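# Shelve the stuffed toys, one level per kind

## Task

Move all the stuffed toys onto the shelf so that every kind of toy has a separate level to itself, with the head and the body of each toy mostly resting on that level's board, and the shelf still upright at the end.

## Robot and tools

Robot: two arms on a table. left_arm carries a left hand and right_arm a right hand, mirror images of each other. Each hand has index, middle and ring fingers plus a thumb, with rubber caps on the last 3 cm of each digit. A rigid mast sticks out at the wrist on the palm side and can bump things. The arm bases sit near y = +0.305 (left) and y = -0.266 (right), close to x = 0, both nearly unrotated.

Frames: in the scene frame the origin is at table height, halfway between the nominal bases. +z is up, +x points out over the table, and +y points toward the left arm. Hand positions, orientations, targets and wrist-camera poses are each given in that arm's own base frame. Fixed cameras and the table use the scene frame. The hand point sits just in front of the palm, between the index and middle knuckles. Its +z runs along straight fingers toward the tips and +y points out of the palm face. On the right hand +x points away from the thumb; on the left hand +x points toward the thumb. Reported poses can be wrong by a few cm, more when the arm is stretched far.

Tool execute_actions(actions, cameras). actions is a list of actions, and each action is a list of up to 15 rows. Each row is one control step of 1/30 s, and a short action repeats its last row until all 15 steps are done. Every row has exactly 48 numbers, each between -1 and 1, covering both arms even when only one moves. The layout is: left dx, dy, dz, rx, ry, rz; then 16 left hand numbers; then left current_limit and speed; then the same 24 numbers for the right arm. dx, dy, dz, rx, ry, rz are an offset from the Hand target as it stood when the action began, not a pose. Every row of an action counts from that same starting target, so sending the same offset again moves the arm further. They are expressed along that arm's base axes. The scale is 1.0 = 0.6 m for dx, dy, dz and 1.0 = 180 degrees for rx, ry, rz, which together form one rotation vector applied about the target position. At each step the commanded orientation is clipped to 40 degrees from the measured one. An all-zero pose part asks again for the current target.

The 16 hand numbers are absolute goal angles, not offsets, in this order: index_mcp, index_abd, index_pip, index_dip, middle_mcp, middle_abd, middle_pip, middle_dip, ring_mcp, ring_abd, ring_pip, ring_dip, thumb_cmc, thumb_axl, thumb_mcp, thumb_ipl. Each runs linearly between its two stops. The straight values are: _mcp +0.75, _abd 0.00, _pip +0.58, _dip +0.70, thumb_cmc +0.71, thumb_axl +0.68, thumb_mcp +0.23, thumb_ipl +0.17. Moving toward -1 curls the fingers toward the palm, and thumb_cmc at -1 swings the thumb across in front of the palm. A zero is a real goal. To leave a hand as it is, send back its hand_goal, hand_current_limit and hand_speed. current_limit maps -1..+1 to 0..550 mA per motor; it starts at +0.4. speed maps -1..+1 so that (speed+1)/2 times 8.5 rad/s is the rate; it starts at -0.6. Both stay as last sent.

cameras chooses which images come back: names, ["all"], or []. An empty actions list returns all images plus the state. The cameras are cam_head_left, cam_head_right, cam_high, cam_low, cam_left_wrist and cam_right_wrist, all 672x504.

Tool zoom_image(camera, region): region is [x0, y0, x1, y1] in image pixels, no larger than 504x504. It works only on cameras that appear in the latest images.

Tool finished_scene(scene): give the current scene's number. This closes the scene for good, and the goal must stay met with the robot released.

Results: end_effector_position (m) and end_effector_quat_wxyz per arm, in its base frame. "Hand target" is the last commanded pose after clipping, and the next offsets start from it. The hand often stops a bit short of it, and the right elbow sags under load, so command a little higher or send the leftover distance. Joint velocities may read "within noise". Joint torques include the arm's own weight, so they are a poor touch sensor. The hand fields are hand_goal, hand_measured (on the goal scale), hand_current_ma, and hand_state (moving, goal, blocked or overload). Step readings list intermediate positions. A MOTOR HOT line warns that a motor is heating; at 100 °C the arm drops and stays faulted for 30 s or more.

Gripping: a finger presses only while its goal lies beyond the object's surface. A current of 495 mA or more held for 5 s shuts that motor down for 10 s, so grip with moderate goals and limits. A motor that reads overload from the very start stays dead.

Avoid: dropping toys or letting go while they are still moving; slamming into or shoving the shelf or the table; the two hands touching or squeezing each other; letting anything fall off the table or leaving it off the table; tipping the shelf; long holds with the arm stretched out (heat); pushing toward poses the arm cannot reach. Loose objects may get a small nudge now and then, so check before finishing.

Each tool is called after "Request:" as name([rows], argument=value, ...), one row to a line, values as JSON.

## Session

Request:
execute_actions(actions=[])

Request:
zoom_image(camera="cam_head_left", region=[100, 60, 400, 360])

Request:
zoom_image(camera="cam_head_right", region=[100, 60, 400, 360])

Scene clock: 0.00 s.
left_arm: end_effector_position=(+0.6446, -0.1443, +0.1567) hand_goal=(+0.754, +0.000, +0.576, +0.696, +0.754, +0.000, +0.576, +0.696, +0.754, +0.000, +0.576, +0.696, +0.714, +0.678, +0.226, +0.168) hand_measured=(+0.754, +0.000, +0.576, +0.696, +0.754, +0.000, +0.576, +0.696, +0.754, +0.000, +0.576, +0.696, +0.714, +0.678, +0.226, +0.168) hand_current_ma=(+0, +0, +0, +0, +0, +0, +0, +0, +0, +0, +0, +0, +0, +0, +0, +0) hand_state=(goal, goal, goal, goal, goal, goal, goal, goal, goal, goal, goal, goal, goal, goal, goal, goal) hand_current_limit=0.40 hand_speed=-0.60 end_effector_quat_wxyz=(+0.067, +0.981, -0.175, +0.043) | right_arm: end_effector_position=(+0.3133, +0.0493, +0.3624) hand_goal=(+0.754, +0.000, +0.576, +0.696, +0.754, +0.000, +0.576, +0.696, +0.754, +0.000, +0.576, +0.696, +0.714, +0.678, +0.226, +0.168) hand_measured=(+0.754, +0.000, +0.576, +0.696, +0.754, +0.000, +0.576, +0.696, +0.754, +0.000, +0.576, +0.696, +0.714, +0.678, +0.226, +0.168) hand_current_ma=(+0, +0, +0, +0, +0, +0, +0, +0, +0, +0, +0, +0, +0, +0, +0, +0) hand_state=(goal, goal, goal, goal, goal, goal, goal, goal, goal, goal, goal, goal, goal, goal, goal, goal) hand_current_limit=0.40 hand_speed=-0.60 end_effector_quat_wxyz=(+0.258, +0.341, +0.895, -0.127)
Joint positions: left_arm=[-0.049 2.057 1.942 -1.387 0.144 1.87] | right_arm=[0.377 0.809 1.128 -1.655 0.539 -0.53]
Joint velocities: within noise
Joint torques (N m): no reading
Heat: left arm: hottest elbow 37 °C; right arm: hottest shoulder 32 °C.
Hand target: left_arm +0.6530, -0.1448, +0.1773; +0.064, +0.980, -0.177, +0.066 | right_arm +0.3160, +0.0503, +0.3784; +0.270, +0.345, +0.891, -0.116
camera_calibration:
cam_left_wrist: T_world_to_cam=[[-0.527338, 0.83316, -0.166611, 0.450957], [0.519087, 0.471158, 0.713133, -0.431135], [0.672654, 0.289577, -0.680942, -0.165026], [0, 0, 0, 1]] pos_world=[0.572609, -0.124799, 0.270218]
cam_right_wrist: T_world_to_cam=[[0.915464, 0.04194, 0.400209, -0.403914], [-0.363003, -0.343117, 0.866314, -0.23061], [0.173652, -0.938356, -0.298886, 0.223369], [0, 0, 0, 1]] pos_world=[0.247267, 0.147414, 0.428193]

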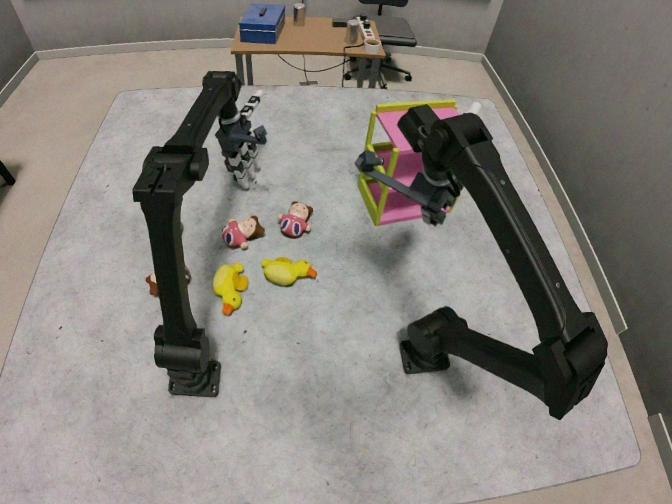

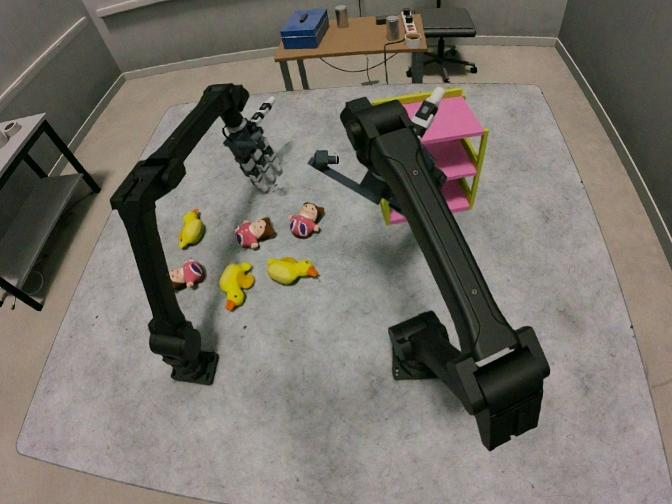

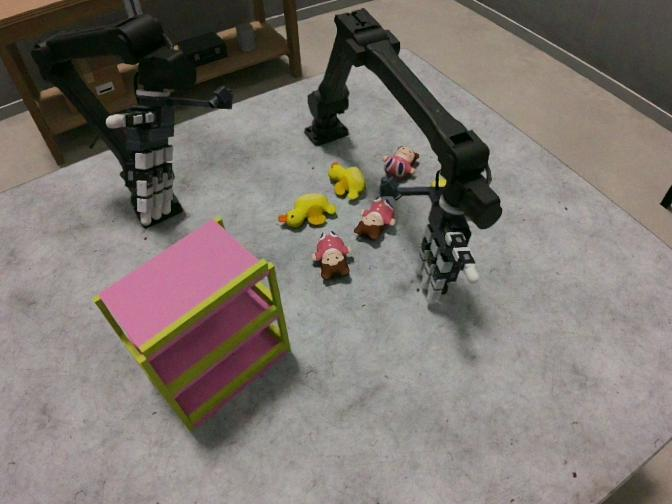

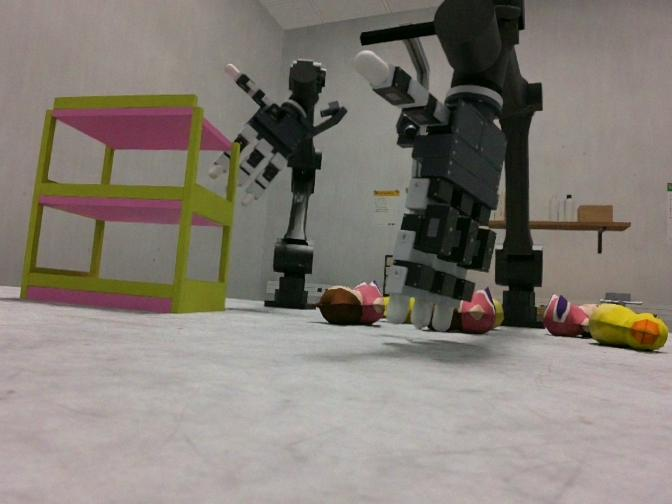

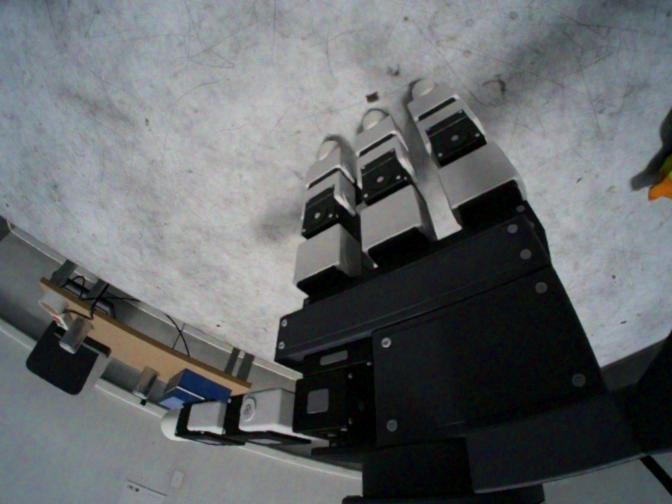

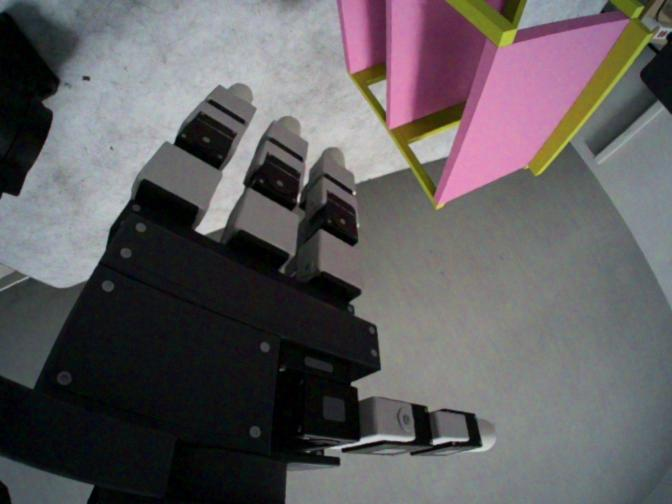

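Scaled by 1.680 from the camera's 672x504 image, which has a finer 960x720 frame.

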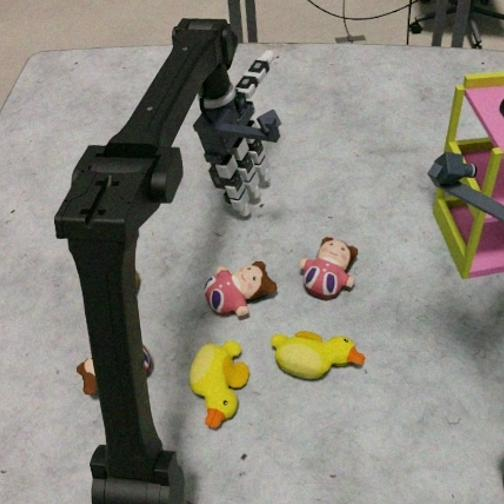

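Scaled by 1.680 from the camera's 672x504 image, which has a finer 960x720 frame.

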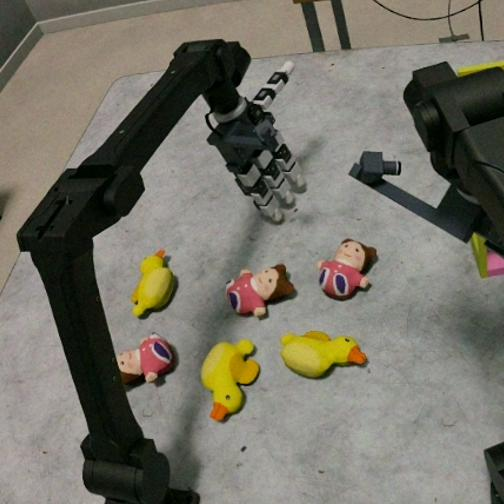

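Request:
execute_actions([
  [[-0.085,0,0.08,0,0,0.198,0.754,0,0.576,0.696,0.754,0,0.576,0.696,0.754,0,0.576,0.696,0.714,0.678,0.226,0.168,0.4,-0.6,-0.1,0,0.2,0,0,0,0.754,0,0.576,0.696,0.754,0,0.576,0.696,0.754,0,0.576,0.696,0.714,0.678,0.226,0.168,0.4,-0.6]],
  [[-0.085,0,0.07,0,0,0.198,0.754,0,0.576,0.696,0.754,0,0.576,0.696,0.754,0,0.576,0.696,0.714,0.678,0.226,0.168,0.4,-0.6,0,-0.2,0,0,0,-0.07,0.754,0,0.576,0.696,0.754,0,0.576,0.696,0.754,0,0.576,0.696,0.714,0.678,0.226,0.168,0.4,-0.6]],
  [[-0.085,0,0.055,0,0,0.198,0.754,0,0.576,0.696,0.754,0,0.576,0.696,0.754,0,0.576,0.696,0.714,0.678,0.226,0.168,0.4,-0.6,0,-0.2,0,0,0,-0.07,0.754,0,0.576,0.696,0.754,0,0.576,0.696,0.754,0,0.576,0.696,0.714,0.678,0.226,0.168,0.4,-0.6]],
  [[-0.055,-0.055,0,-0.1667,0,0,0.754,0,0.576,0.696,0.754,0,0.576,0.696,0.754,0,0.576,0.696,0.714,0.678,0.226,0.168,0.4,-0.6,-0.05,-0.2,0,0,0,-0.07,0.754,0,0.576,0.696,0.754,0,0.576,0.696,0.754,0,0.576,0.696,0.714,0.678,0.226,0.168,0.4,-0.6]],
  [[-0.055,-0.055,0,-0.1667,0,0,0.754,0,0.576,0.696,0.754,0,0.576,0.696,0.754,0,0.576,0.696,0.714,0.678,0.226,0.168,0.4,-0.6,-0.1,-0.15,0,0,0,-0.07,0.754,0,0.576,0.696,0.754,0,0.576,0.696,0.754,0,0.576,0.696,0.714,0.678,0.226,0.168,0.4,-0.6]],
], cameras=["cam_head_left", "cam_head_right", "cam_high"])

Request:
zoom_image(camera="cam_head_left", region=[340, 80, 520, 260])

Request:
zoom_image(camera="cam_head_right", region=[340, 60, 520, 240])

Scene clock: 192.23 s.
left_arm: end_effector_position=(+0.4323, -0.2150, +0.2871) hand_goal=(+0.754, +0.000, +0.576, +0.696, +0.754, +0.000, +0.576, +0.696, +0.754, +0.000, +0.576, +0.696, +0.714, +0.678, +0.226, +0.168) hand_measured=(+0.752, +0.004, +0.576, +0.696, +0.754, +0.004, +0.576, +0.696, +0.754, +0.004, +0.576, +0.696, +0.714, +0.678, +0.224, +0.168) hand_current_ma=(-2, +6, +1, +0, -2, +5, +1, +0, -2, +6, +1, +0, +0, -1, -8, -1) hand_state=(goal, goal, goal, goal, goal, goal, goal, goal, goal, goal, goal, goal, goal, goal, goal, goal) hand_current_limit=0.40 hand_speed=-0.60 end_effector_quat_wxyz=(+0.333, +0.642, +0.636, -0.271) | right_arm: end_effector_position=(+0.1628, -0.3938, +0.4593) hand_goal=(+0.754, +0.000, +0.576, +0.696, +0.754, +0.000, +0.576, +0.696, +0.754, +0.000, +0.576, +0.696, +0.714, +0.678, +0.226, +0.168) hand_measured=(+0.752, -0.002, +0.576, +0.696, +0.752, -0.002, +0.576, +0.696, +0.752, -0.002, +0.576, +0.696, +0.714, +0.678, +0.222, +0.168) hand_current_ma=(-1, -1, +0, +0, -1, -1, +0, +0, -1, -1, +0, +0, +0, +0, -4, +0) hand_state=(goal, goal, goal, goal, goal, goal, goal, goal, goal, goal, goal, goal, goal, goal, goal, goal) hand_current_limit=0.40 hand_speed=-0.60 end_effector_quat_wxyz=(+0.157, +0.699, +0.667, -0.203)
Joint positions: left_arm=[-0.285 1.168 1.087 -1.059 0.802 -0.46] | right_arm=[-1.257 1.129 1.582 -1.552 0.224 -1.264]
Joint torques (N m): left_arm=[0.73 -10.34 10.92 1.83 0.83 -0.08] | right_arm=[-0.79 -5.66 15.46 1.77 0.03 -0.08]
Heat: left arm: hottest elbow 44 °C; right arm: hottest elbow 40 °C.
Hand target: left_arm +0.4340, -0.2108, +0.3003; +0.350, +0.636, +0.636, -0.263 | right_arm +0.1660, -0.3998, +0.4983; +0.194, +0.692, +0.660, -0.220
Off the commanded pose: left_arm 0.014 m, 2 deg | right_arm 0.040 m, 5 deg.
Step readings (end_effector_position of left_arm | right_arm):
0: (+0.6446, -0.1443, +0.1567) | (+0.3133, +0.0493, +0.3624)
1: (+0.6447, -0.1443, +0.1567) | (+0.3130, +0.0493, +0.3625)
2: (+0.6438, -0.1438, +0.1558) | (+0.3115, +0.0501, +0.3633)
4: (+0.6319, -0.1411, +0.1534) | (+0.3020, +0.0514, +0.3717)
8: (+0.5966, -0.1350, +0.1620) | (+0.2728, +0.0473, +0.4266)
15: (+0.5936, -0.1324, +0.2182) | (+0.2482, +0.0444, +0.4919)
16: (+0.5947, -0.1334, +0.2241) | (+0.2497, +0.0444, +0.4905)
17: (+0.5937, -0.1336, +0.2274) | (+0.2517, +0.0410, +0.4885)
19: (+0.5826, -0.1324, +0.2285) | (+0.2562, +0.0128, +0.4857)
23: (+0.5488, -0.1361, +0.2319) | (+0.2515, -0.0452, +0.4819)
30: (+0.5429, -0.1484, +0.2593) | (+0.2575, -0.0716, +0.4726)
31: (+0.5437, -0.1480, +0.2597) | (+0.2594, -0.0733, +0.4707)
32: (+0.5434, -0.1470, +0.2596) | (+0.2603, -0.0783, +0.4693)
34: (+0.5352, -0.1414, +0.2570) | (+0.2574, -0.1082, +0.4687)
38: (+0.5075, -0.1442, +0.2644) | (+0.2477, -0.1678, +0.4695)
45: (+0.4848, -0.1498, +0.2761) | (+0.2569, -0.1905, +0.4585)
46: (+0.4833, -0.1491, +0.2755) | (+0.2567, -0.1912, +0.4579)
47: (+0.4795, -0.1568, +0.2721) | (+0.2552, -0.1945, +0.4584)
49: (+0.4724, -0.1757, +0.2679) | (+0.2423, -0.2211, +0.4626)
53: (+0.4680, -0.1946, +0.2777) | (+0.2152, -0.2802, +0.4676)
60: (+0.4635, -0.1835, +0.2951) | (+0.2238, -0.3059, +0.4542)
61: (+0.4633, -0.1847, +0.2951) | (+0.2241, -0.3065, +0.4534)
62: (+0.4606, -0.1929, +0.2942) | (+0.2224, -0.3091, +0.4534)
64: (+0.4503, -0.2117, +0.2919) | (+0.2058, -0.3276, +0.4573)
68: (+0.4301, -0.2208, +0.2855) | (+0.1652, -0.3712, +0.4641)
75: (+0.4300, -0.2159, +0.2901) | (+0.1623, -0.3927, +0.4562)
Images, in order (width x height): cam_head_left 672x504, cam_head_right 672x504, cam_high 672x504.

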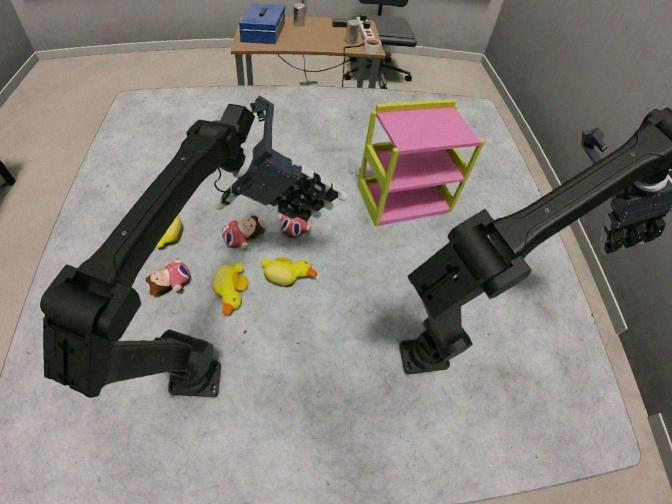

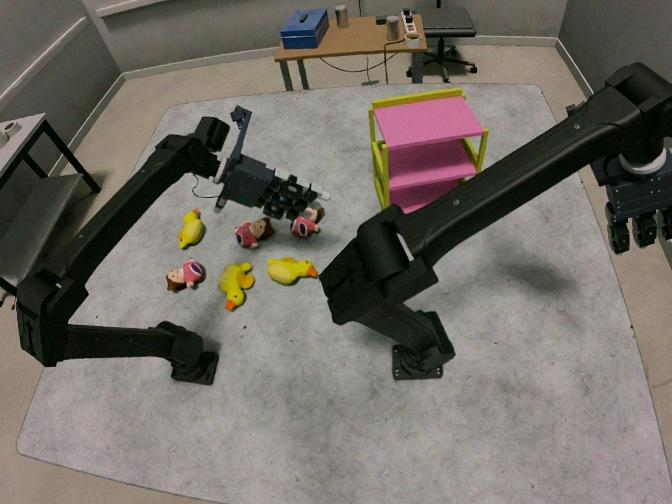

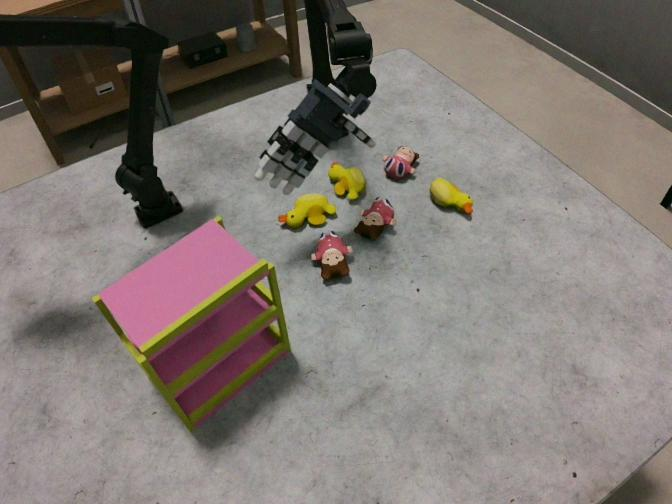

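Scaled by 2.800 from the camera's 672x504 image, which has a finer 960x720 frame.

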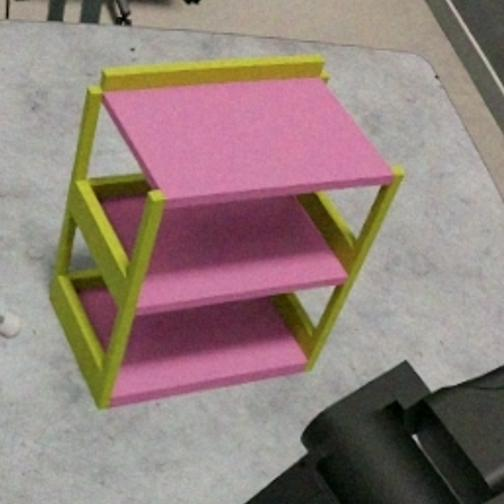

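Scaled by 2.800 from the camera's 672x504 image, which has a finer 960x720 frame.

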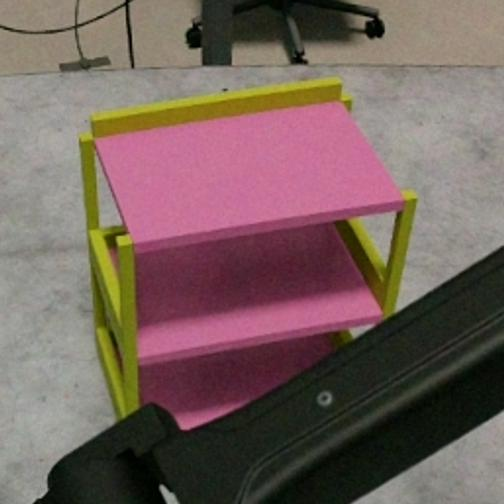

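Request:
execute_actions([
  [[-0.023,-0.052,-0.05,-0.0986,0.1046,-0.0155,-0.04,0,0.358,0.478,-0.04,0,0.358,0.478,1,0,0.576,0.696,-0.571,0.678,0.34,0.059,0.4,-0.6,0,0,0,0,0,0,0.754,0,0.576,0.696,0.754,0,0.576,0.696,0.754,0,0.576,0.696,0.714,0.678,0.226,0.168,0.4,-0.6]],
  [[-0.023,-0.052,-0.1,-0.0986,0.1046,-0.0155,-0.04,0,0.358,0.478,-0.04,0,0.358,0.478,1,0,0.576,0.696,-0.571,0.678,0.34,0.059,0.4,-0.6,0,0,0,0,0,0,0.754,0,0.576,0.696,0.754,0,0.576,0.696,0.754,0,0.576,0.696,0.714,0.678,0.226,0.168,0.4,-0.6]],
  [[0,0,-0.033,0,0,0,-0.04,0,0.358,0.478,-0.04,0,0.358,0.478,1,0,0.576,0.696,-0.571,0.678,0.34,0.059,0.4,-0.6,0,0,0,0,0,0,0.754,0,0.576,0.696,0.754,0,0.576,0.696,0.754,0,0.576,0.696,0.714,0.678,0.226,0.168,0.4,-0.6]],
], cameras=["cam_head_left", "cam_high", "cam_left_wrist"])

Request:
zoom_image(camera="cam_head_left", region=[200, 150, 380, 300])

Scene clock: 219.40 s.
left_arm: end_effector_position=(+0.4009, -0.2757, +0.1946) hand_goal=(-0.040, +0.000, +0.358, +0.478, -0.040, +0.000, +0.358, +0.478, +1.000, +0.000, +0.576, +0.696, -0.570, +0.678, +0.340, +0.060) hand_measured=(-0.040, +0.004, +0.360, +0.480, -0.040, +0.004, +0.360, +0.480, +0.996, +0.006, +0.576, +0.696, -0.554, +0.678, +0.336, +0.062) hand_current_ma=(-2, +9, +4, +6, -2, +8, +4, +5, -9, +9, +0, +0, +43, -1, -9, +3) hand_state=(goal, goal, goal, goal, goal, goal, goal, goal, goal, goal, goal, goal, goal, goal, goal, goal) hand_current_limit=0.40 hand_speed=-0.60 end_effector_quat_wxyz=(-0.277, -0.426, -0.569, +0.646) | right_arm: end_effector_position=(+0.1629, -0.3937, +0.4593) hand_goal=(+0.754, +0.000, +0.576, +0.696, +0.754, +0.000, +0.576, +0.696, +0.754, +0.000, +0.576, +0.696, +0.714, +0.678, +0.226, +0.168) hand_measured=(+0.752, -0.002, +0.576, +0.696, +0.752, -0.002, +0.576, +0.696, +0.752, -0.002, +0.576, +0.696, +0.714, +0.678, +0.222, +0.168) hand_current_ma=(-1, -1, +0, +0, -1, -1, +0, +0, -1, -1, +0, +0, +0, +0, -4, +0) hand_state=(goal, goal, goal, goal, goal, goal, goal, goal, goal, goal, goal, goal, goal, goal, goal, goal) hand_current_limit=0.40 hand_speed=-0.60 end_effector_quat_wxyz=(+0.157, +0.699, +0.667, -0.203)
Joint positions: left_arm=[-0.238 1.464 0.967 -0.971 1.56 -0.626] | right_arm=[-1.257 1.129 1.582 -1.552 0.224 -1.264]
Joint torques (N m): left_arm=[0.56 -10.52 9.14 1.22 1.18 0.24] | right_arm=[-1.08 -5.25 15.64 1.65 0.01 -0.1]
Heat: left arm: hottest elbow 45 °C; right arm: hottest elbow 45 °C.
Hand target: left_arm +0.4064, -0.2732, +0.1906; -0.291, -0.413, -0.574, +0.645 | right_arm +0.1660, -0.3998, +0.4983; +0.194, +0.692, +0.660, -0.220
Off the commanded pose: left_arm 0.007 m, 2 deg | right_arm 0.040 m, 5 deg.
joint sent to its limit (left arm) — joint 5 (wrist yaw), upper limit. The joint targets still meet the commanded pose.
Step readings (end_effector_position of left_arm | right_arm):
0: (+0.4323, -0.2150, +0.2870) | (+0.1628, -0.3937, +0.4592)
1: (+0.4318, -0.2158, +0.2875) | (+0.1628, -0.3937, +0.4592)
2: (+0.4276, -0.2221, +0.2906) | (+0.1628, -0.3937, +0.4592)
4: (+0.4185, -0.2357, +0.2969) | (+0.1628, -0.3937, +0.4592)
8: (+0.4126, -0.2489, +0.2942) | (+0.1628, -0.3937, +0.4592)
15: (+0.4129, -0.2463, +0.2679) | (+0.1629, -0.3937, +0.4593)
16: (+0.4124, -0.2464, +0.2676) | (+0.1629, -0.3937, +0.4593)
17: (+0.4087, -0.2515, +0.2706) | (+0.1629, -0.3937, +0.4593)
19: (+0.4021, -0.2622, +0.2754) | (+0.1629, -0.3937, +0.4593)
23: (+0.3985, -0.2721, +0.2429) | (+0.1629, -0.3937, +0.4593)
30: (+0.3972, -0.2742, +0.1970) | (+0.1629, -0.3937, +0.4593)
31: (+0.3975, -0.2745, +0.1976) | (+0.1629, -0.3937, +0.4593)
32: (+0.3979, -0.2749, +0.1985) | (+0.1629, -0.3937, +0.4593)
34: (+0.3990, -0.2752, +0.1992) | (+0.1629, -0.3937, +0.4593)
38: (+0.4000, -0.2755, +0.1979) | (+0.1629, -0.3937, +0.4593)
45: (+0.4002, -0.2755, +0.1943) | (+0.1629, -0.3937, +0.4593)
camera_calibration:
cam_left_wrist: T_world_to_cam=[[-0.132144, 0.0102426, 0.991178, -0.172379], [-0.473137, 0.87803, -0.0721521, 0.393027], [-0.871022, -0.478497, -0.11118, 0.358928], [0, 0, 0, 1]] pos_world=[0.475811, -0.171578, 0.239122]
Images, in order (width x height): cam_head_left 672x504, cam_high 672x504, cam_left_wrist 672x504.

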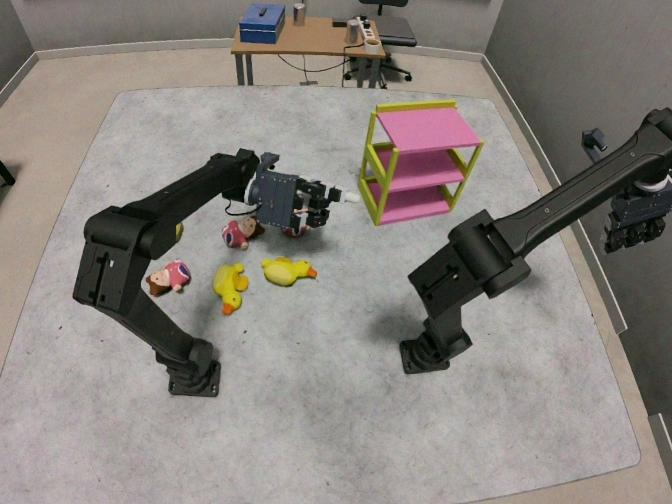

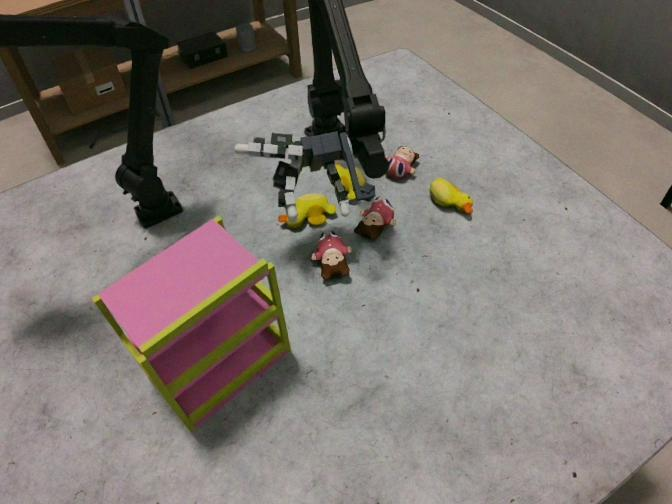

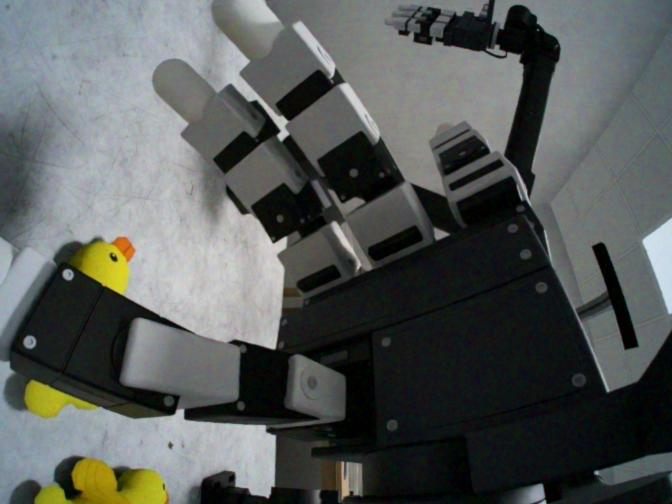

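Scaled by 2.800 from the camera's 672x504 image, which has a finer 960x720 frame.

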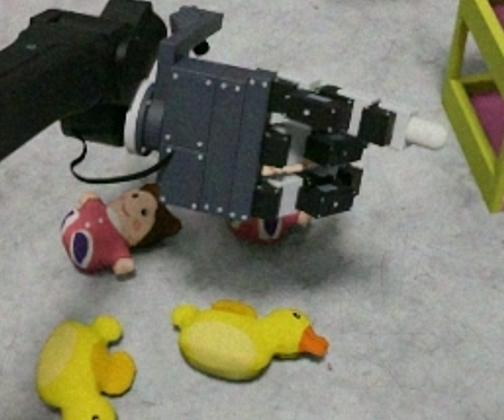

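Request:
execute_actions([
  [[0.005,0.003,-0.1,0,0,0,-0.04,0,0.358,0.478,-0.04,0,0.358,0.478,1,0,0.576,0.696,-0.571,0.678,0.34,0.059,0.4,-0.6,0,0,0,0,0,0,0.754,0,0.576,0.696,0.754,0,0.576,0.696,0.754,0,0.576,0.696,0.714,0.678,0.226,0.168,0.4,-0.6]],
  [[0,0,-0.095,0,0,0,-0.04,0,0.358,0.478,-0.04,0,0.358,0.478,1,0,0.576,0.696,-0.571,0.678,0.34,0.059,0.4,-0.6,0,0,0,0,0,0,0.754,0,0.576,0.696,0.754,0,0.576,0.696,0.754,0,0.576,0.696,0.714,0.678,0.226,0.168,0.4,-0.6]],
], cameras=["cam_head_left", "cam_high", "cam_left_wrist"])

Request:
zoom_image(camera="cam_head_left", region=[200, 150, 380, 300])

Request:
zoom_image(camera="cam_high", region=[240, 130, 420, 300])

Scene clock: 238.77 s.
left_arm: end_effector_position=(+0.4003, -0.2747, +0.0703) hand_goal=(-0.040, +0.000, +0.358, +0.478, -0.040, +0.000, +0.358, +0.478, +1.000, +0.000, +0.576, +0.696, -0.570, +0.678, +0.340, +0.060) hand_measured=(-0.040, +0.004, +0.360, +0.480, -0.040, +0.004, +0.360, +0.480, +0.996, +0.006, +0.576, +0.696, -0.564, +0.678, +0.340, +0.062) hand_current_ma=(-2, +9, +4, +6, -2, +8, +4, +5, -9, +9, +0, +0, +13, -1, +2, +3) hand_state=(goal, goal, goal, goal, goal, goal, goal, goal, goal, goal, goal, goal, goal, goal, goal, goal) hand_current_limit=0.40 hand_speed=-0.60 end_effector_quat_wxyz=(-0.268, -0.417, -0.576, +0.651) | right_arm: end_effector_position=(+0.1629, -0.3937, +0.4593) hand_goal=(+0.754, +0.000, +0.576, +0.696, +0.754, +0.000, +0.576, +0.696, +0.754, +0.000, +0.576, +0.696, +0.714, +0.678, +0.226, +0.168) hand_measured=(+0.752, -0.002, +0.576, +0.696, +0.752, -0.002, +0.576, +0.696, +0.752, -0.002, +0.576, +0.696, +0.714, +0.678, +0.222, +0.168) hand_current_ma=(-1, -1, +0, +0, -1, -1, +0, +0, -1, -1, +0, +0, +0, +0, -4, +0) hand_state=(goal, goal, goal, goal, goal, goal, goal, goal, goal, goal, goal, goal, goal, goal, goal, goal) hand_current_limit=0.40 hand_speed=-0.60 end_effector_quat_wxyz=(+0.157, +0.699, +0.667, -0.203)
Joint positions: left_arm=[-0.236 1.711 0.865 -0.751 1.56 -0.528] | right_arm=[-1.257 1.129 1.582 -1.552 0.224 -1.264]
Joint torques (N m): left_arm=[1.44 -12.57 7.49 0.87 1.15 0.32] | right_arm=[-0.97 -5.54 15.54 1.74 0.04 -0.09]
Heat: left arm: hottest elbow 44 °C; right arm: hottest elbow 46 °C.
Hand target: left_arm +0.4093, -0.2713, +0.0735; -0.291, -0.413, -0.574, +0.644 | right_arm +0.1660, -0.3998, +0.4983; +0.194, +0.692, +0.660, -0.220
Off the commanded pose: left_arm 0.010 m, 3 deg | right_arm 0.040 m, 5 deg.
joint sent to its limit (left arm) — joint 5 (wrist yaw), upper limit. The joint targets still meet the commanded pose.
Step readings (end_effector_position of left_arm | right_arm):
0: (+0.4009, -0.2757, +0.1946) | (+0.1629, -0.3937, +0.4593)
1: (+0.4008, -0.2757, +0.1942) | (+0.1629, -0.3937, +0.4593)
2: (+0.4009, -0.2758, +0.1926) | (+0.1629, -0.3937, +0.4593)
4: (+0.4012, -0.2759, +0.1840) | (+0.1629, -0.3937, +0.4593)
8: (+0.3970, -0.2746, +0.1478) | (+0.1629, -0.3937, +0.4593)
15: (+0.3967, -0.2743, +0.1221) | (+0.1629, -0.3937, +0.4593)
16: (+0.3974, -0.2745, +0.1226) | (+0.1629, -0.3937, +0.4593)
17: (+0.3987, -0.2749, +0.1226) | (+0.1629, -0.3937, +0.4593)
19: (+0.4018, -0.2756, +0.1180) | (+0.1629, -0.3937, +0.4593)
23: (+0.4016, -0.2752, +0.0919) | (+0.1629, -0.3937, +0.4593)
30: (+0.3988, -0.2744, +0.0697) | (+0.1629, -0.3937, +0.4593)
camera_calibration:
cam_left_wrist: T_world_to_cam=[[-0.102979, 0.00342814, 0.994678, -0.0630813], [-0.475745, 0.878028, -0.0522801, 0.382622], [-0.873534, -0.478597, -0.0887877, 0.34445], [0, 0, 0, 1]] pos_world=[0.476423, -0.170884, 0.113332]
Images, in order (width x height): cam_head_left 672x504, cam_high 672x504, cam_left_wrist 672x504.

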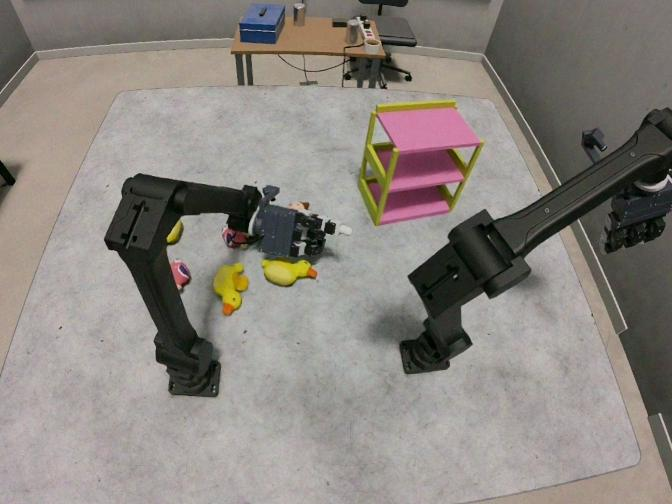

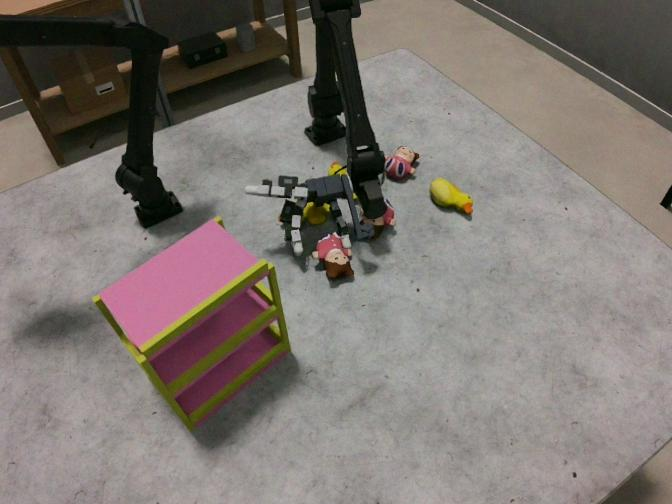

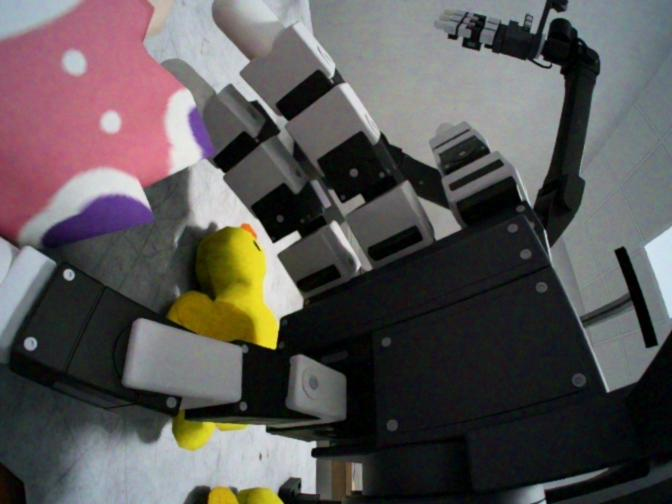

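Scaled by 2.800 from the camera's 672x504 image, which has a finer 960x720 frame.

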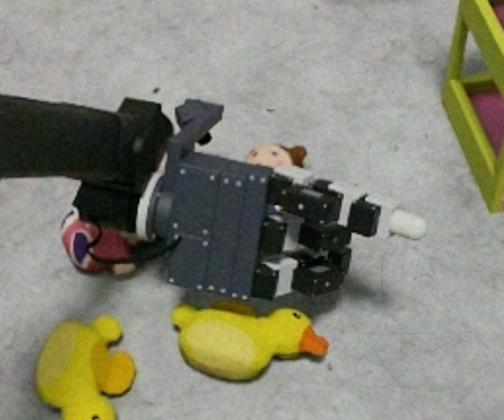

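Scaled by 2.800 from the camera's 672x504 image, which has a finer 960x720 frame.

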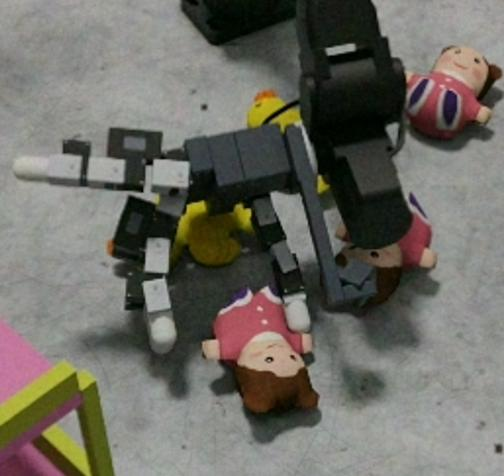

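Request:
execute_actions([
  [[0.008,0.018,-0.003,0,0,0,-0.04,0,0.358,0.478,-0.04,0,0.358,0.478,1,0,0.576,0.696,-0.571,0.678,0.34,0.059,0,-0.75,0,0,0,0,0,0,0.754,0,0.576,0.696,0.754,0,0.576,0.696,0.754,0,0.576,0.696,0.714,0.678,0.226,0.168,0.4,-0.6]],
  [[0,0,0,0,0,0,-0.35,0,0.3,0.42,-0.25,0,0.3,0.42,1,0,0.576,0.696,-0.571,0.678,0.1,0,0,-0.75,0,0,0,0,0,0,0.754,0,0.576,0.696,0.754,0,0.576,0.696,0.754,0,0.576,0.696,0.714,0.678,0.226,0.168,0.4,-0.6]],
  [[0,0,0,0,0,0,-0.5,0,0.286,0.406,-0.4,0,0.286,0.406,1,0,0.576,0.696,-0.571,0.678,-0.2,-0.05,0,-0.75,0,0,0,0,0,0,0.754,0,0.576,0.696,0.754,0,0.576,0.696,0.754,0,0.576,0.696,0.714,0.678,0.226,0.168,0.4,-0.6]],
  [[0,0,0,0,0,0,-0.5,0,0.286,0.406,-0.4,0,0.286,0.406,1,0,0.576,0.696,-0.571,0.678,-0.2,-0.05,0,-0.75,0,0,0,0,0,0,0.754,0,0.576,0.696,0.754,0,0.576,0.696,0.754,0,0.576,0.696,0.714,0.678,0.226,0.168,0.4,-0.6]],
], cameras=["cam_high", "cam_left_wrist"])

Request:
zoom_image(camera="cam_high", region=[240, 130, 420, 300])

Scene clock: 255.73 s.
left_arm: end_effector_position=(+0.4086, -0.2642, +0.0708) hand_goal=(-0.500, +0.000, +0.286, +0.406, -0.400, +0.000, +0.286, +0.406, +1.000, +0.000, +0.576, +0.696, -0.570, +0.678, -0.200, -0.050) hand_measured=(-0.172, -0.002, +0.320, +0.426, -0.326, +0.000, +0.302, +0.412, +0.996, +0.006, +0.576, +0.696, -0.552, +0.678, +0.242, -0.008) hand_current_ma=(+275, -4, +108, +59, +275, +1, +46, +16, -9, +9, +0, +0, +52, -1, +275, +194) hand_state=(blocked, goal, blocked, blocked, blocked, goal, goal, goal, goal, goal, goal, goal, goal, goal, blocked, blocked) hand_current_limit=0.00 hand_speed=-0.75 end_effector_quat_wxyz=(-0.279, -0.412, -0.579, +0.646) | right_arm: end_effector_position=(+0.1629, -0.3937, +0.4593) hand_goal=(+0.754, +0.000, +0.576, +0.696, +0.754, +0.000, +0.576, +0.696, +0.754, +0.000, +0.576, +0.696, +0.714, +0.678, +0.226, +0.168) hand_measured=(+0.752, -0.002, +0.576, +0.696, +0.752, -0.002, +0.576, +0.696, +0.752, -0.002, +0.576, +0.696, +0.714, +0.678, +0.222, +0.168) hand_current_ma=(-1, -1, +0, +0, -1, -1, +0, +0, -1, -1, +0, +0, +0, +0, -4, +0) hand_state=(goal, goal, goal, goal, goal, goal, goal, goal, goal, goal, goal, goal, goal, goal, goal, goal) hand_current_limit=0.40 hand_speed=-0.60 end_effector_quat_wxyz=(+0.157, +0.699, +0.667, -0.203)
Joint positions: left_arm=[-0.21 1.711 0.865 -0.743 1.56 -0.528] | right_arm=[-1.257 1.129 1.582 -1.552 0.224 -1.264]
Joint torques (N m): left_arm=[0.97 -12.86 7.04 1.06 1.15 0.37] | right_arm=[-0.32 -5.6 15.61 1.76 0.03 -0.08]
Heat: left arm: hottest elbow 42 °C; right arm: hottest elbow 47 °C.
Hand target: left_arm +0.4142, -0.2604, +0.0717; -0.291, -0.413, -0.574, +0.644 | right_arm +0.1660, -0.3998, +0.4983; +0.194, +0.692, +0.660, -0.220
Off the commanded pose: left_arm 0.007 m, 1 deg | right_arm 0.040 m, 5 deg.
joint sent to its limit (left arm) — joint 5 (wrist yaw), upper limit. The joint targets still meet the commanded pose.
Step readings (end_effector_position of left_arm | right_arm):
0: (+0.4003, -0.2747, +0.0703) | (+0.1629, -0.3937, +0.4593)
1: (+0.4003, -0.2747, +0.0703) | (+0.1629, -0.3937, +0.4593)
2: (+0.4008, -0.2740, +0.0703) | (+0.1629, -0.3937, +0.4593)
4: (+0.4020, -0.2725, +0.0704) | (+0.1629, -0.3937, +0.4593)
8: (+0.4059, -0.2673, +0.0705) | (+0.1629, -0.3937, +0.4593)
15: (+0.4083, -0.2641, +0.0707) | (+0.1629, -0.3937, +0.4593)
16: (+0.4083, -0.2641, +0.0707) | (+0.1629, -0.3937, +0.4593)
17: (+0.4083, -0.2641, +0.0707) | (+0.1629, -0.3937, +0.4593)
19: (+0.4083, -0.2641, +0.0707) | (+0.1629, -0.3937, +0.4593)
23: (+0.4084, -0.2641, +0.0707) | (+0.1629, -0.3937, +0.4593)
30: (+0.4084, -0.2642, +0.0707) | (+0.1629, -0.3937, +0.4593)
31: (+0.4084, -0.2642, +0.0707) | (+0.1629, -0.3937, +0.4593)
32: (+0.4084, -0.2642, +0.0707) | (+0.1629, -0.3937, +0.4593)
34: (+0.4085, -0.2642, +0.0707) | (+0.1629, -0.3937, +0.4593)
38: (+0.4085, -0.2642, +0.0708) | (+0.1629, -0.3937, +0.4593)
45: (+0.4086, -0.2642, +0.0708) | (+0.1629, -0.3937, +0.4593)
46: (+0.4086, -0.2642, +0.0708) | (+0.1629, -0.3937, +0.4593)
47: (+0.4086, -0.2642, +0.0708) | (+0.1629, -0.3937, +0.4593)
49: (+0.4086, -0.2642, +0.0708) | (+0.1629, -0.3937, +0.4593)
53: (+0.4086, -0.2642, +0.0708) | (+0.1629, -0.3937, +0.4593)
60: (+0.4086, -0.2642, +0.0708) | (+0.1629, -0.3937, +0.4593)
camera_calibration:
cam_left_wrist: T_world_to_cam=[[-0.111249, 0.00248552, 0.993789, -0.0595159], [-0.498529, 0.864933, -0.0579706, 0.383645], [-0.859705, -0.501882, -0.0949837, 0.34548], [0, 0, 0, 1]] pos_world=[0.481648, -0.158289, 0.114201]
Images, in order (width x height): cam_high 672x504, cam_left_wrist 672x504.

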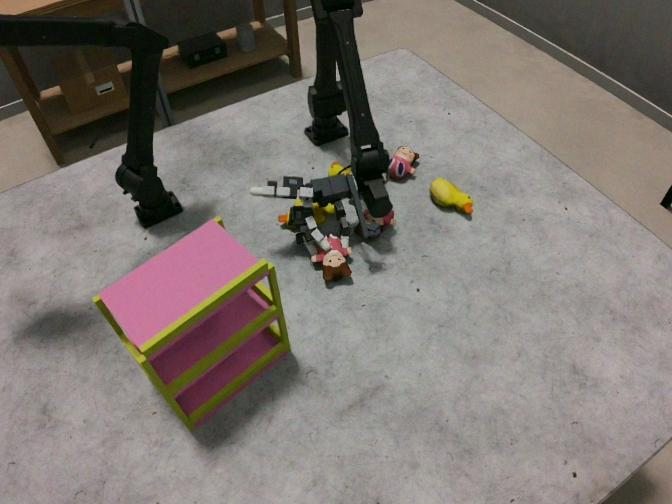

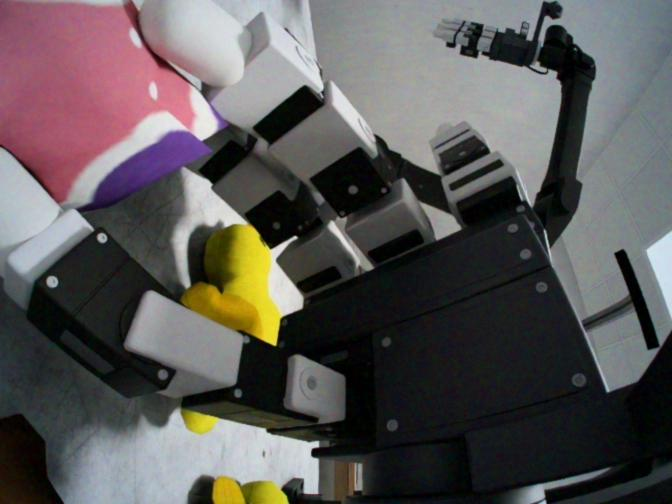

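Scaled by 2.800 from the camera's 672x504 image, which has a finer 960x720 frame.

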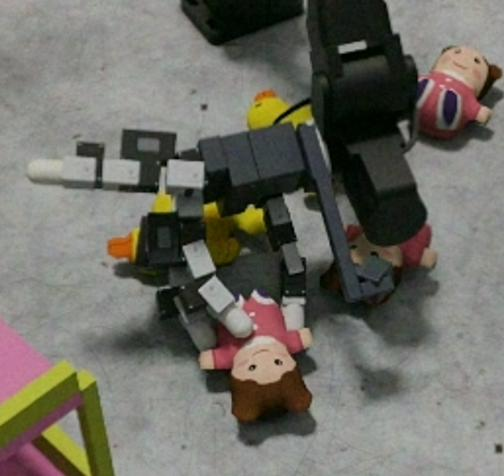

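Request:
execute_actions([
  [[0,0,0.1,0,0,0,-0.5,0,0.286,0.406,-0.4,0,0.286,0.406,1,0,0.576,0.696,-0.571,0.678,-0.2,-0.05,0,-0.75,0,0,0,0,0,0,0.754,0,0.576,0.696,0.754,0,0.576,0.696,0.754,0,0.576,0.696,0.714,0.678,0.226,0.168,0.4,-0.6]],
  [[0,0,0.18,0,0,0,-0.5,0,0.286,0.406,-0.4,0,0.286,0.406,1,0,0.576,0.696,-0.571,0.678,-0.2,-0.05,0,-0.75,0,0,0,0,0,0,0.754,0,0.576,0.696,0.754,0,0.576,0.696,0.754,0,0.576,0.696,0.714,0.678,0.226,0.168,0.4,-0.6]],
  [[-0.05,-0.1,0.1,0,0,0.04,-0.5,0,0.286,0.406,-0.4,0,0.286,0.406,1,0,0.576,0.696,-0.571,0.678,-0.2,-0.05,0,-0.75,0,0,0,0,0,0,0.754,0,0.576,0.696,0.754,0,0.576,0.696,0.754,0,0.576,0.696,0.714,0.678,0.226,0.168,0.4,-0.6]],
  [[-0.03,-0.18,0,0,0,0.0611,-0.5,0,0.286,0.406,-0.4,0,0.286,0.406,1,0,0.576,0.696,-0.571,0.678,-0.2,-0.05,0,-0.75,0,0,0,0,0,0,0.754,0,0.576,0.696,0.754,0,0.576,0.696,0.754,0,0.576,0.696,0.714,0.678,0.226,0.168,0.4,-0.6]],
  [[0,-0.18,0,0,0,0.0611,-0.5,0,0.286,0.406,-0.4,0,0.286,0.406,1,0,0.576,0.696,-0.571,0.678,-0.2,-0.05,0,-0.75,0,0,0,0,0,0,0.754,0,0.576,0.696,0.754,0,0.576,0.696,0.754,0,0.576,0.696,0.714,0.678,0.226,0.168,0.4,-0.6]],
  [[0.03,-0.18,0,0,0,0.0611,-0.5,0,0.286,0.406,-0.4,0,0.286,0.406,1,0,0.576,0.696,-0.571,0.678,-0.2,-0.05,0,-0.75,0,0,0,0,0,0,0.754,0,0.576,0.696,0.754,0,0.576,0.696,0.754,0,0.576,0.696,0.714,0.678,0.226,0.168,0.4,-0.6]],
  [[0.04,-0.195,0,0,0,0.06,-0.5,0,0.286,0.406,-0.4,0,0.286,0.406,1,0,0.576,0.696,-0.571,0.678,-0.2,-0.05,0,-0.75,0,0,0,0,0,0,0.754,0,0.576,0.696,0.754,0,0.576,0.696,0.754,0,0.576,0.696,0.714,0.678,0.226,0.168,0.4,-0.6]],
], cameras=["cam_head_left", "cam_head_right", "cam_high"])

Request:
zoom_image(camera="cam_high", region=[80, 130, 300, 350])

Scene clock: 319.13 s.
left_arm: end_effector_position=(+0.3971, -0.7449, +0.2633) hand_goal=(-0.500, +0.000, +0.286, +0.406, -0.400, +0.000, +0.286, +0.406, +1.000, +0.000, +0.576, +0.696, -0.570, +0.678, -0.200, -0.050) hand_measured=(-0.186, +0.006, +0.320, +0.424, -0.378, -0.004, +0.298, +0.410, +0.996, +0.006, +0.576, +0.696, -0.524, +0.680, +0.266, -0.012) hand_current_ma=(+275, +10, +108, +49, +66, -6, +28, +6, -10, +9, +0, +0, +158, +7, +275, +176) hand_state=(blocked, goal, blocked, goal, blocked, goal, goal, goal, goal, goal, goal, goal, blocked, goal, blocked, blocked) hand_current_limit=0.00 hand_speed=-0.75 end_effector_quat_wxyz=(+0.521, +0.158, +0.713, -0.442) | right_arm: end_effector_position=(+0.1629, -0.3937, +0.4593) hand_goal=(+0.754, +0.000, +0.576, +0.696, +0.754, +0.000, +0.576, +0.696, +0.754, +0.000, +0.576, +0.696, +0.714, +0.678, +0.226, +0.168) hand_measured=(+0.752, -0.002, +0.576, +0.696, +0.752, -0.002, +0.576, +0.696, +0.752, -0.002, +0.576, +0.696, +0.714, +0.678, +0.222, +0.168) hand_current_ma=(-1, -1, +0, +0, -1, -1, +0, +0, -1, -1, +0, +0, +0, +0, -4, +0) hand_state=(goal, goal, goal, goal, goal, goal, goal, goal, goal, goal, goal, goal, goal, goal, goal, goal) hand_current_limit=0.40 hand_speed=-0.60 end_effector_quat_wxyz=(+0.157, +0.699, +0.667, -0.203)
Joint positions: left_arm=[-1.211 2.03 1.765 0.196 -0.289 -2.077] | right_arm=[-1.257 1.129 1.582 -1.552 0.224 -1.264]
Joint torques (N m): left_arm=[0.79 -23 17.29 2.14 -0.15 0.17] | right_arm=[-0.85 -5.6 15.54 1.74 0.01 -0.08]
Heat: left arm: hottest elbow 41 °C; right arm: hottest elbow 49 °C.
Hand target: left_arm +0.4081, -0.7615, +0.2999; +0.530, +0.141, +0.698, -0.460 | right_arm +0.1660, -0.3998, +0.4983; +0.194, +0.692, +0.660, -0.220
Off the commanded pose: left_arm 0.042 m, 3 deg; orientation clipped at the end of an earlier action of this call | right_arm 0.040 m, 5 deg.
joint sent to its limit (left arm) — joint 6 (wrist roll), lower limit. The joint targets are off in position, not in orientation.
Step readings (end_effector_position of left_arm | right_arm):
0: (+0.4086, -0.2642, +0.0708) | (+0.1629, -0.3937, +0.4593)
1: (+0.4086, -0.2642, +0.0708) | (+0.1629, -0.3937, +0.4593)
2: (+0.4085, -0.2642, +0.0714) | (+0.1629, -0.3937, +0.4593)
4: (+0.4065, -0.2637, +0.0746) | (+0.1629, -0.3937, +0.4593)
8: (+0.4027, -0.2628, +0.0950) | (+0.1629, -0.3937, +0.4593)
15: (+0.4003, -0.2624, +0.1137) | (+0.1629, -0.3937, +0.4593)
16: (+0.3999, -0.2623, +0.1135) | (+0.1629, -0.3937, +0.4593)
17: (+0.3982, -0.2619, +0.1143) | (+0.1629, -0.3937, +0.4593)
19: (+0.3932, -0.2605, +0.1217) | (+0.1629, -0.3937, +0.4593)
23: (+0.3920, -0.2602, +0.1709) | (+0.1629, -0.3937, +0.4593)
30: (+0.4018, -0.2629, +0.2300) | (+0.1629, -0.3937, +0.4593)
31: (+0.4015, -0.2628, +0.2297) | (+0.1629, -0.3937, +0.4593)
32: (+0.3992, -0.2634, +0.2281) | (+0.1629, -0.3937, +0.4593)
34: (+0.3935, -0.2684, +0.2279) | (+0.1629, -0.3937, +0.4593)
38: (+0.3796, -0.2963, +0.2440) | (+0.1629, -0.3937, +0.4593)
45: (+0.3736, -0.3146, +0.2673) | (+0.1629, -0.3937, +0.4593)
46: (+0.3740, -0.3146, +0.2676) | (+0.1629, -0.3937, +0.4593)
47: (+0.3729, -0.3172, +0.2676) | (+0.1629, -0.3937, +0.4593)
49: (+0.3697, -0.3297, +0.2692) | (+0.1629, -0.3937, +0.4593)
53: (+0.3511, -0.3838, +0.2777) | (+0.1629, -0.3937, +0.4593)
60: (+0.3451, -0.4188, +0.2719) | (+0.1629, -0.3937, +0.4593)
61: (+0.3476, -0.4189, +0.2709) | (+0.1629, -0.3937, +0.4593)
62: (+0.3509, -0.4213, +0.2701) | (+0.1629, -0.3937, +0.4593)
64: (+0.3604, -0.4336, +0.2712) | (+0.1629, -0.3937, +0.4593)
68: (+0.3617, -0.4797, +0.2717) | (+0.1629, -0.3937, +0.4593)
75: (+0.3673, -0.5318, +0.2796) | (+0.1629, -0.3937, +0.4593)
76: (+0.3710, -0.5346, +0.2810) | (+0.1629, -0.3937, +0.4593)
77: (+0.3750, -0.5388, +0.2824) | (+0.1629, -0.3937, +0.4593)
79: (+0.3866, -0.5502, +0.2862) | (+0.1629, -0.3937, +0.4593)
83: (+0.3920, -0.5815, +0.2913) | (+0.1629, -0.3937, +0.4593)
90: (+0.3764, -0.6205, +0.2730) | (+0.1629, -0.3937, +0.4593)
91: (+0.3751, -0.6232, +0.2691) | (+0.1629, -0.3937, +0.4593)
92: (+0.3768, -0.6258, +0.2661) | (+0.1629, -0.3937, +0.4593)
94: (+0.3830, -0.6400, +0.2646) | (+0.1629, -0.3937, +0.4593)
98: (+0.3946, -0.6912, +0.2630) | (+0.1629, -0.3937, +0.4593)
105: (+0.3924, -0.7371, +0.2480) | (+0.1629, -0.3937, +0.4593)
Images, in order (width x height): cam_head_left 672x504, cam_head_right 672x504, cam_high 672x504.

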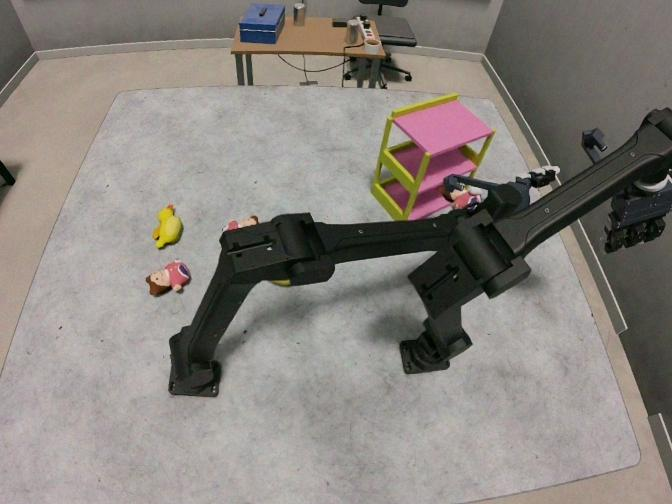

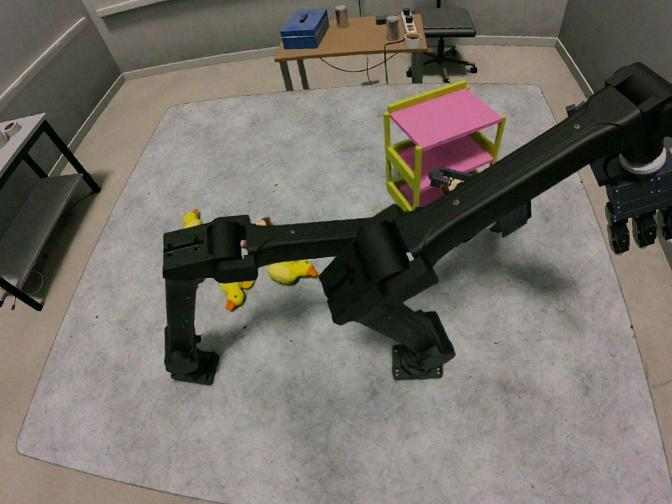

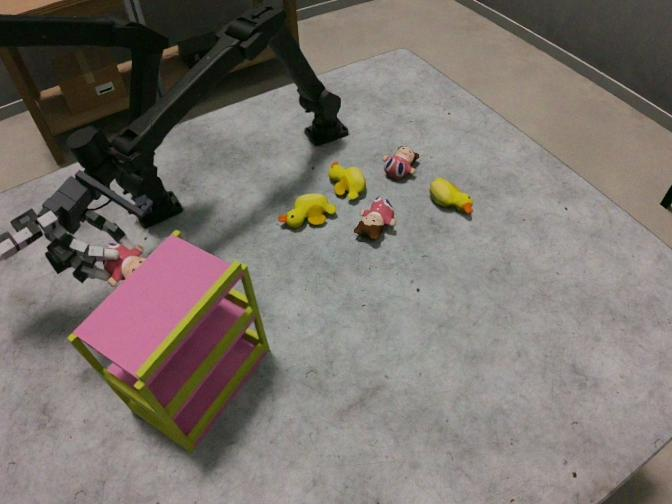

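Scaled by 2.291 from the camera's 672x504 image, which has a finer 960x720 frame.

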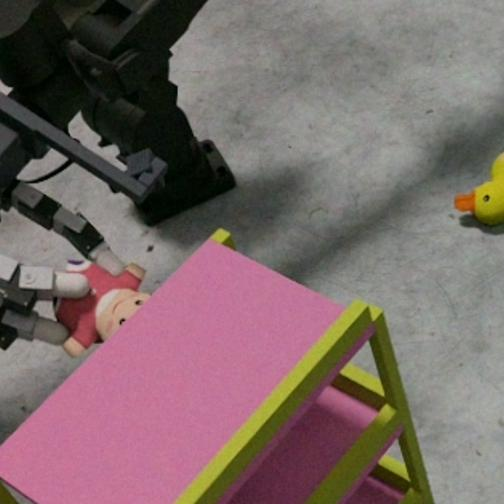

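Request:
zoom_image(camera="cam_head_left", region=[350, 80, 530, 260])

Request:
zoom_image(camera="cam_head_right", region=[360, 60, 540, 240])

Scaled by 2.800 from the camera's 672x504 image, which has a finer 960x720 frame.

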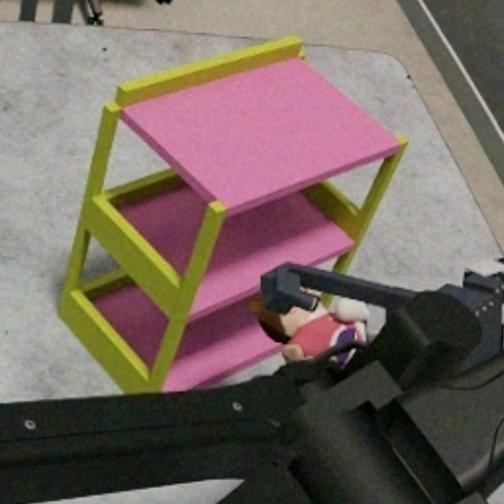

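Scaled by 2.800 from the camera's 672x504 image, which has a finer 960x720 frame.

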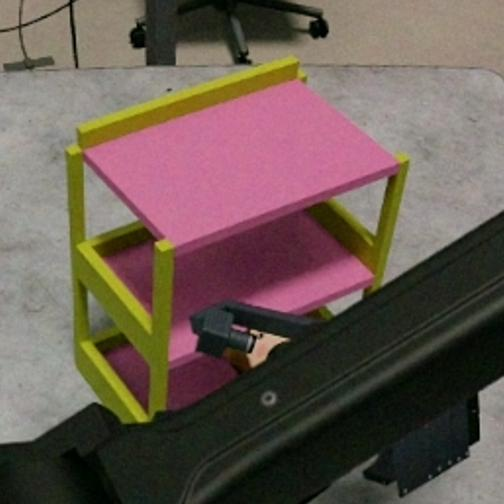

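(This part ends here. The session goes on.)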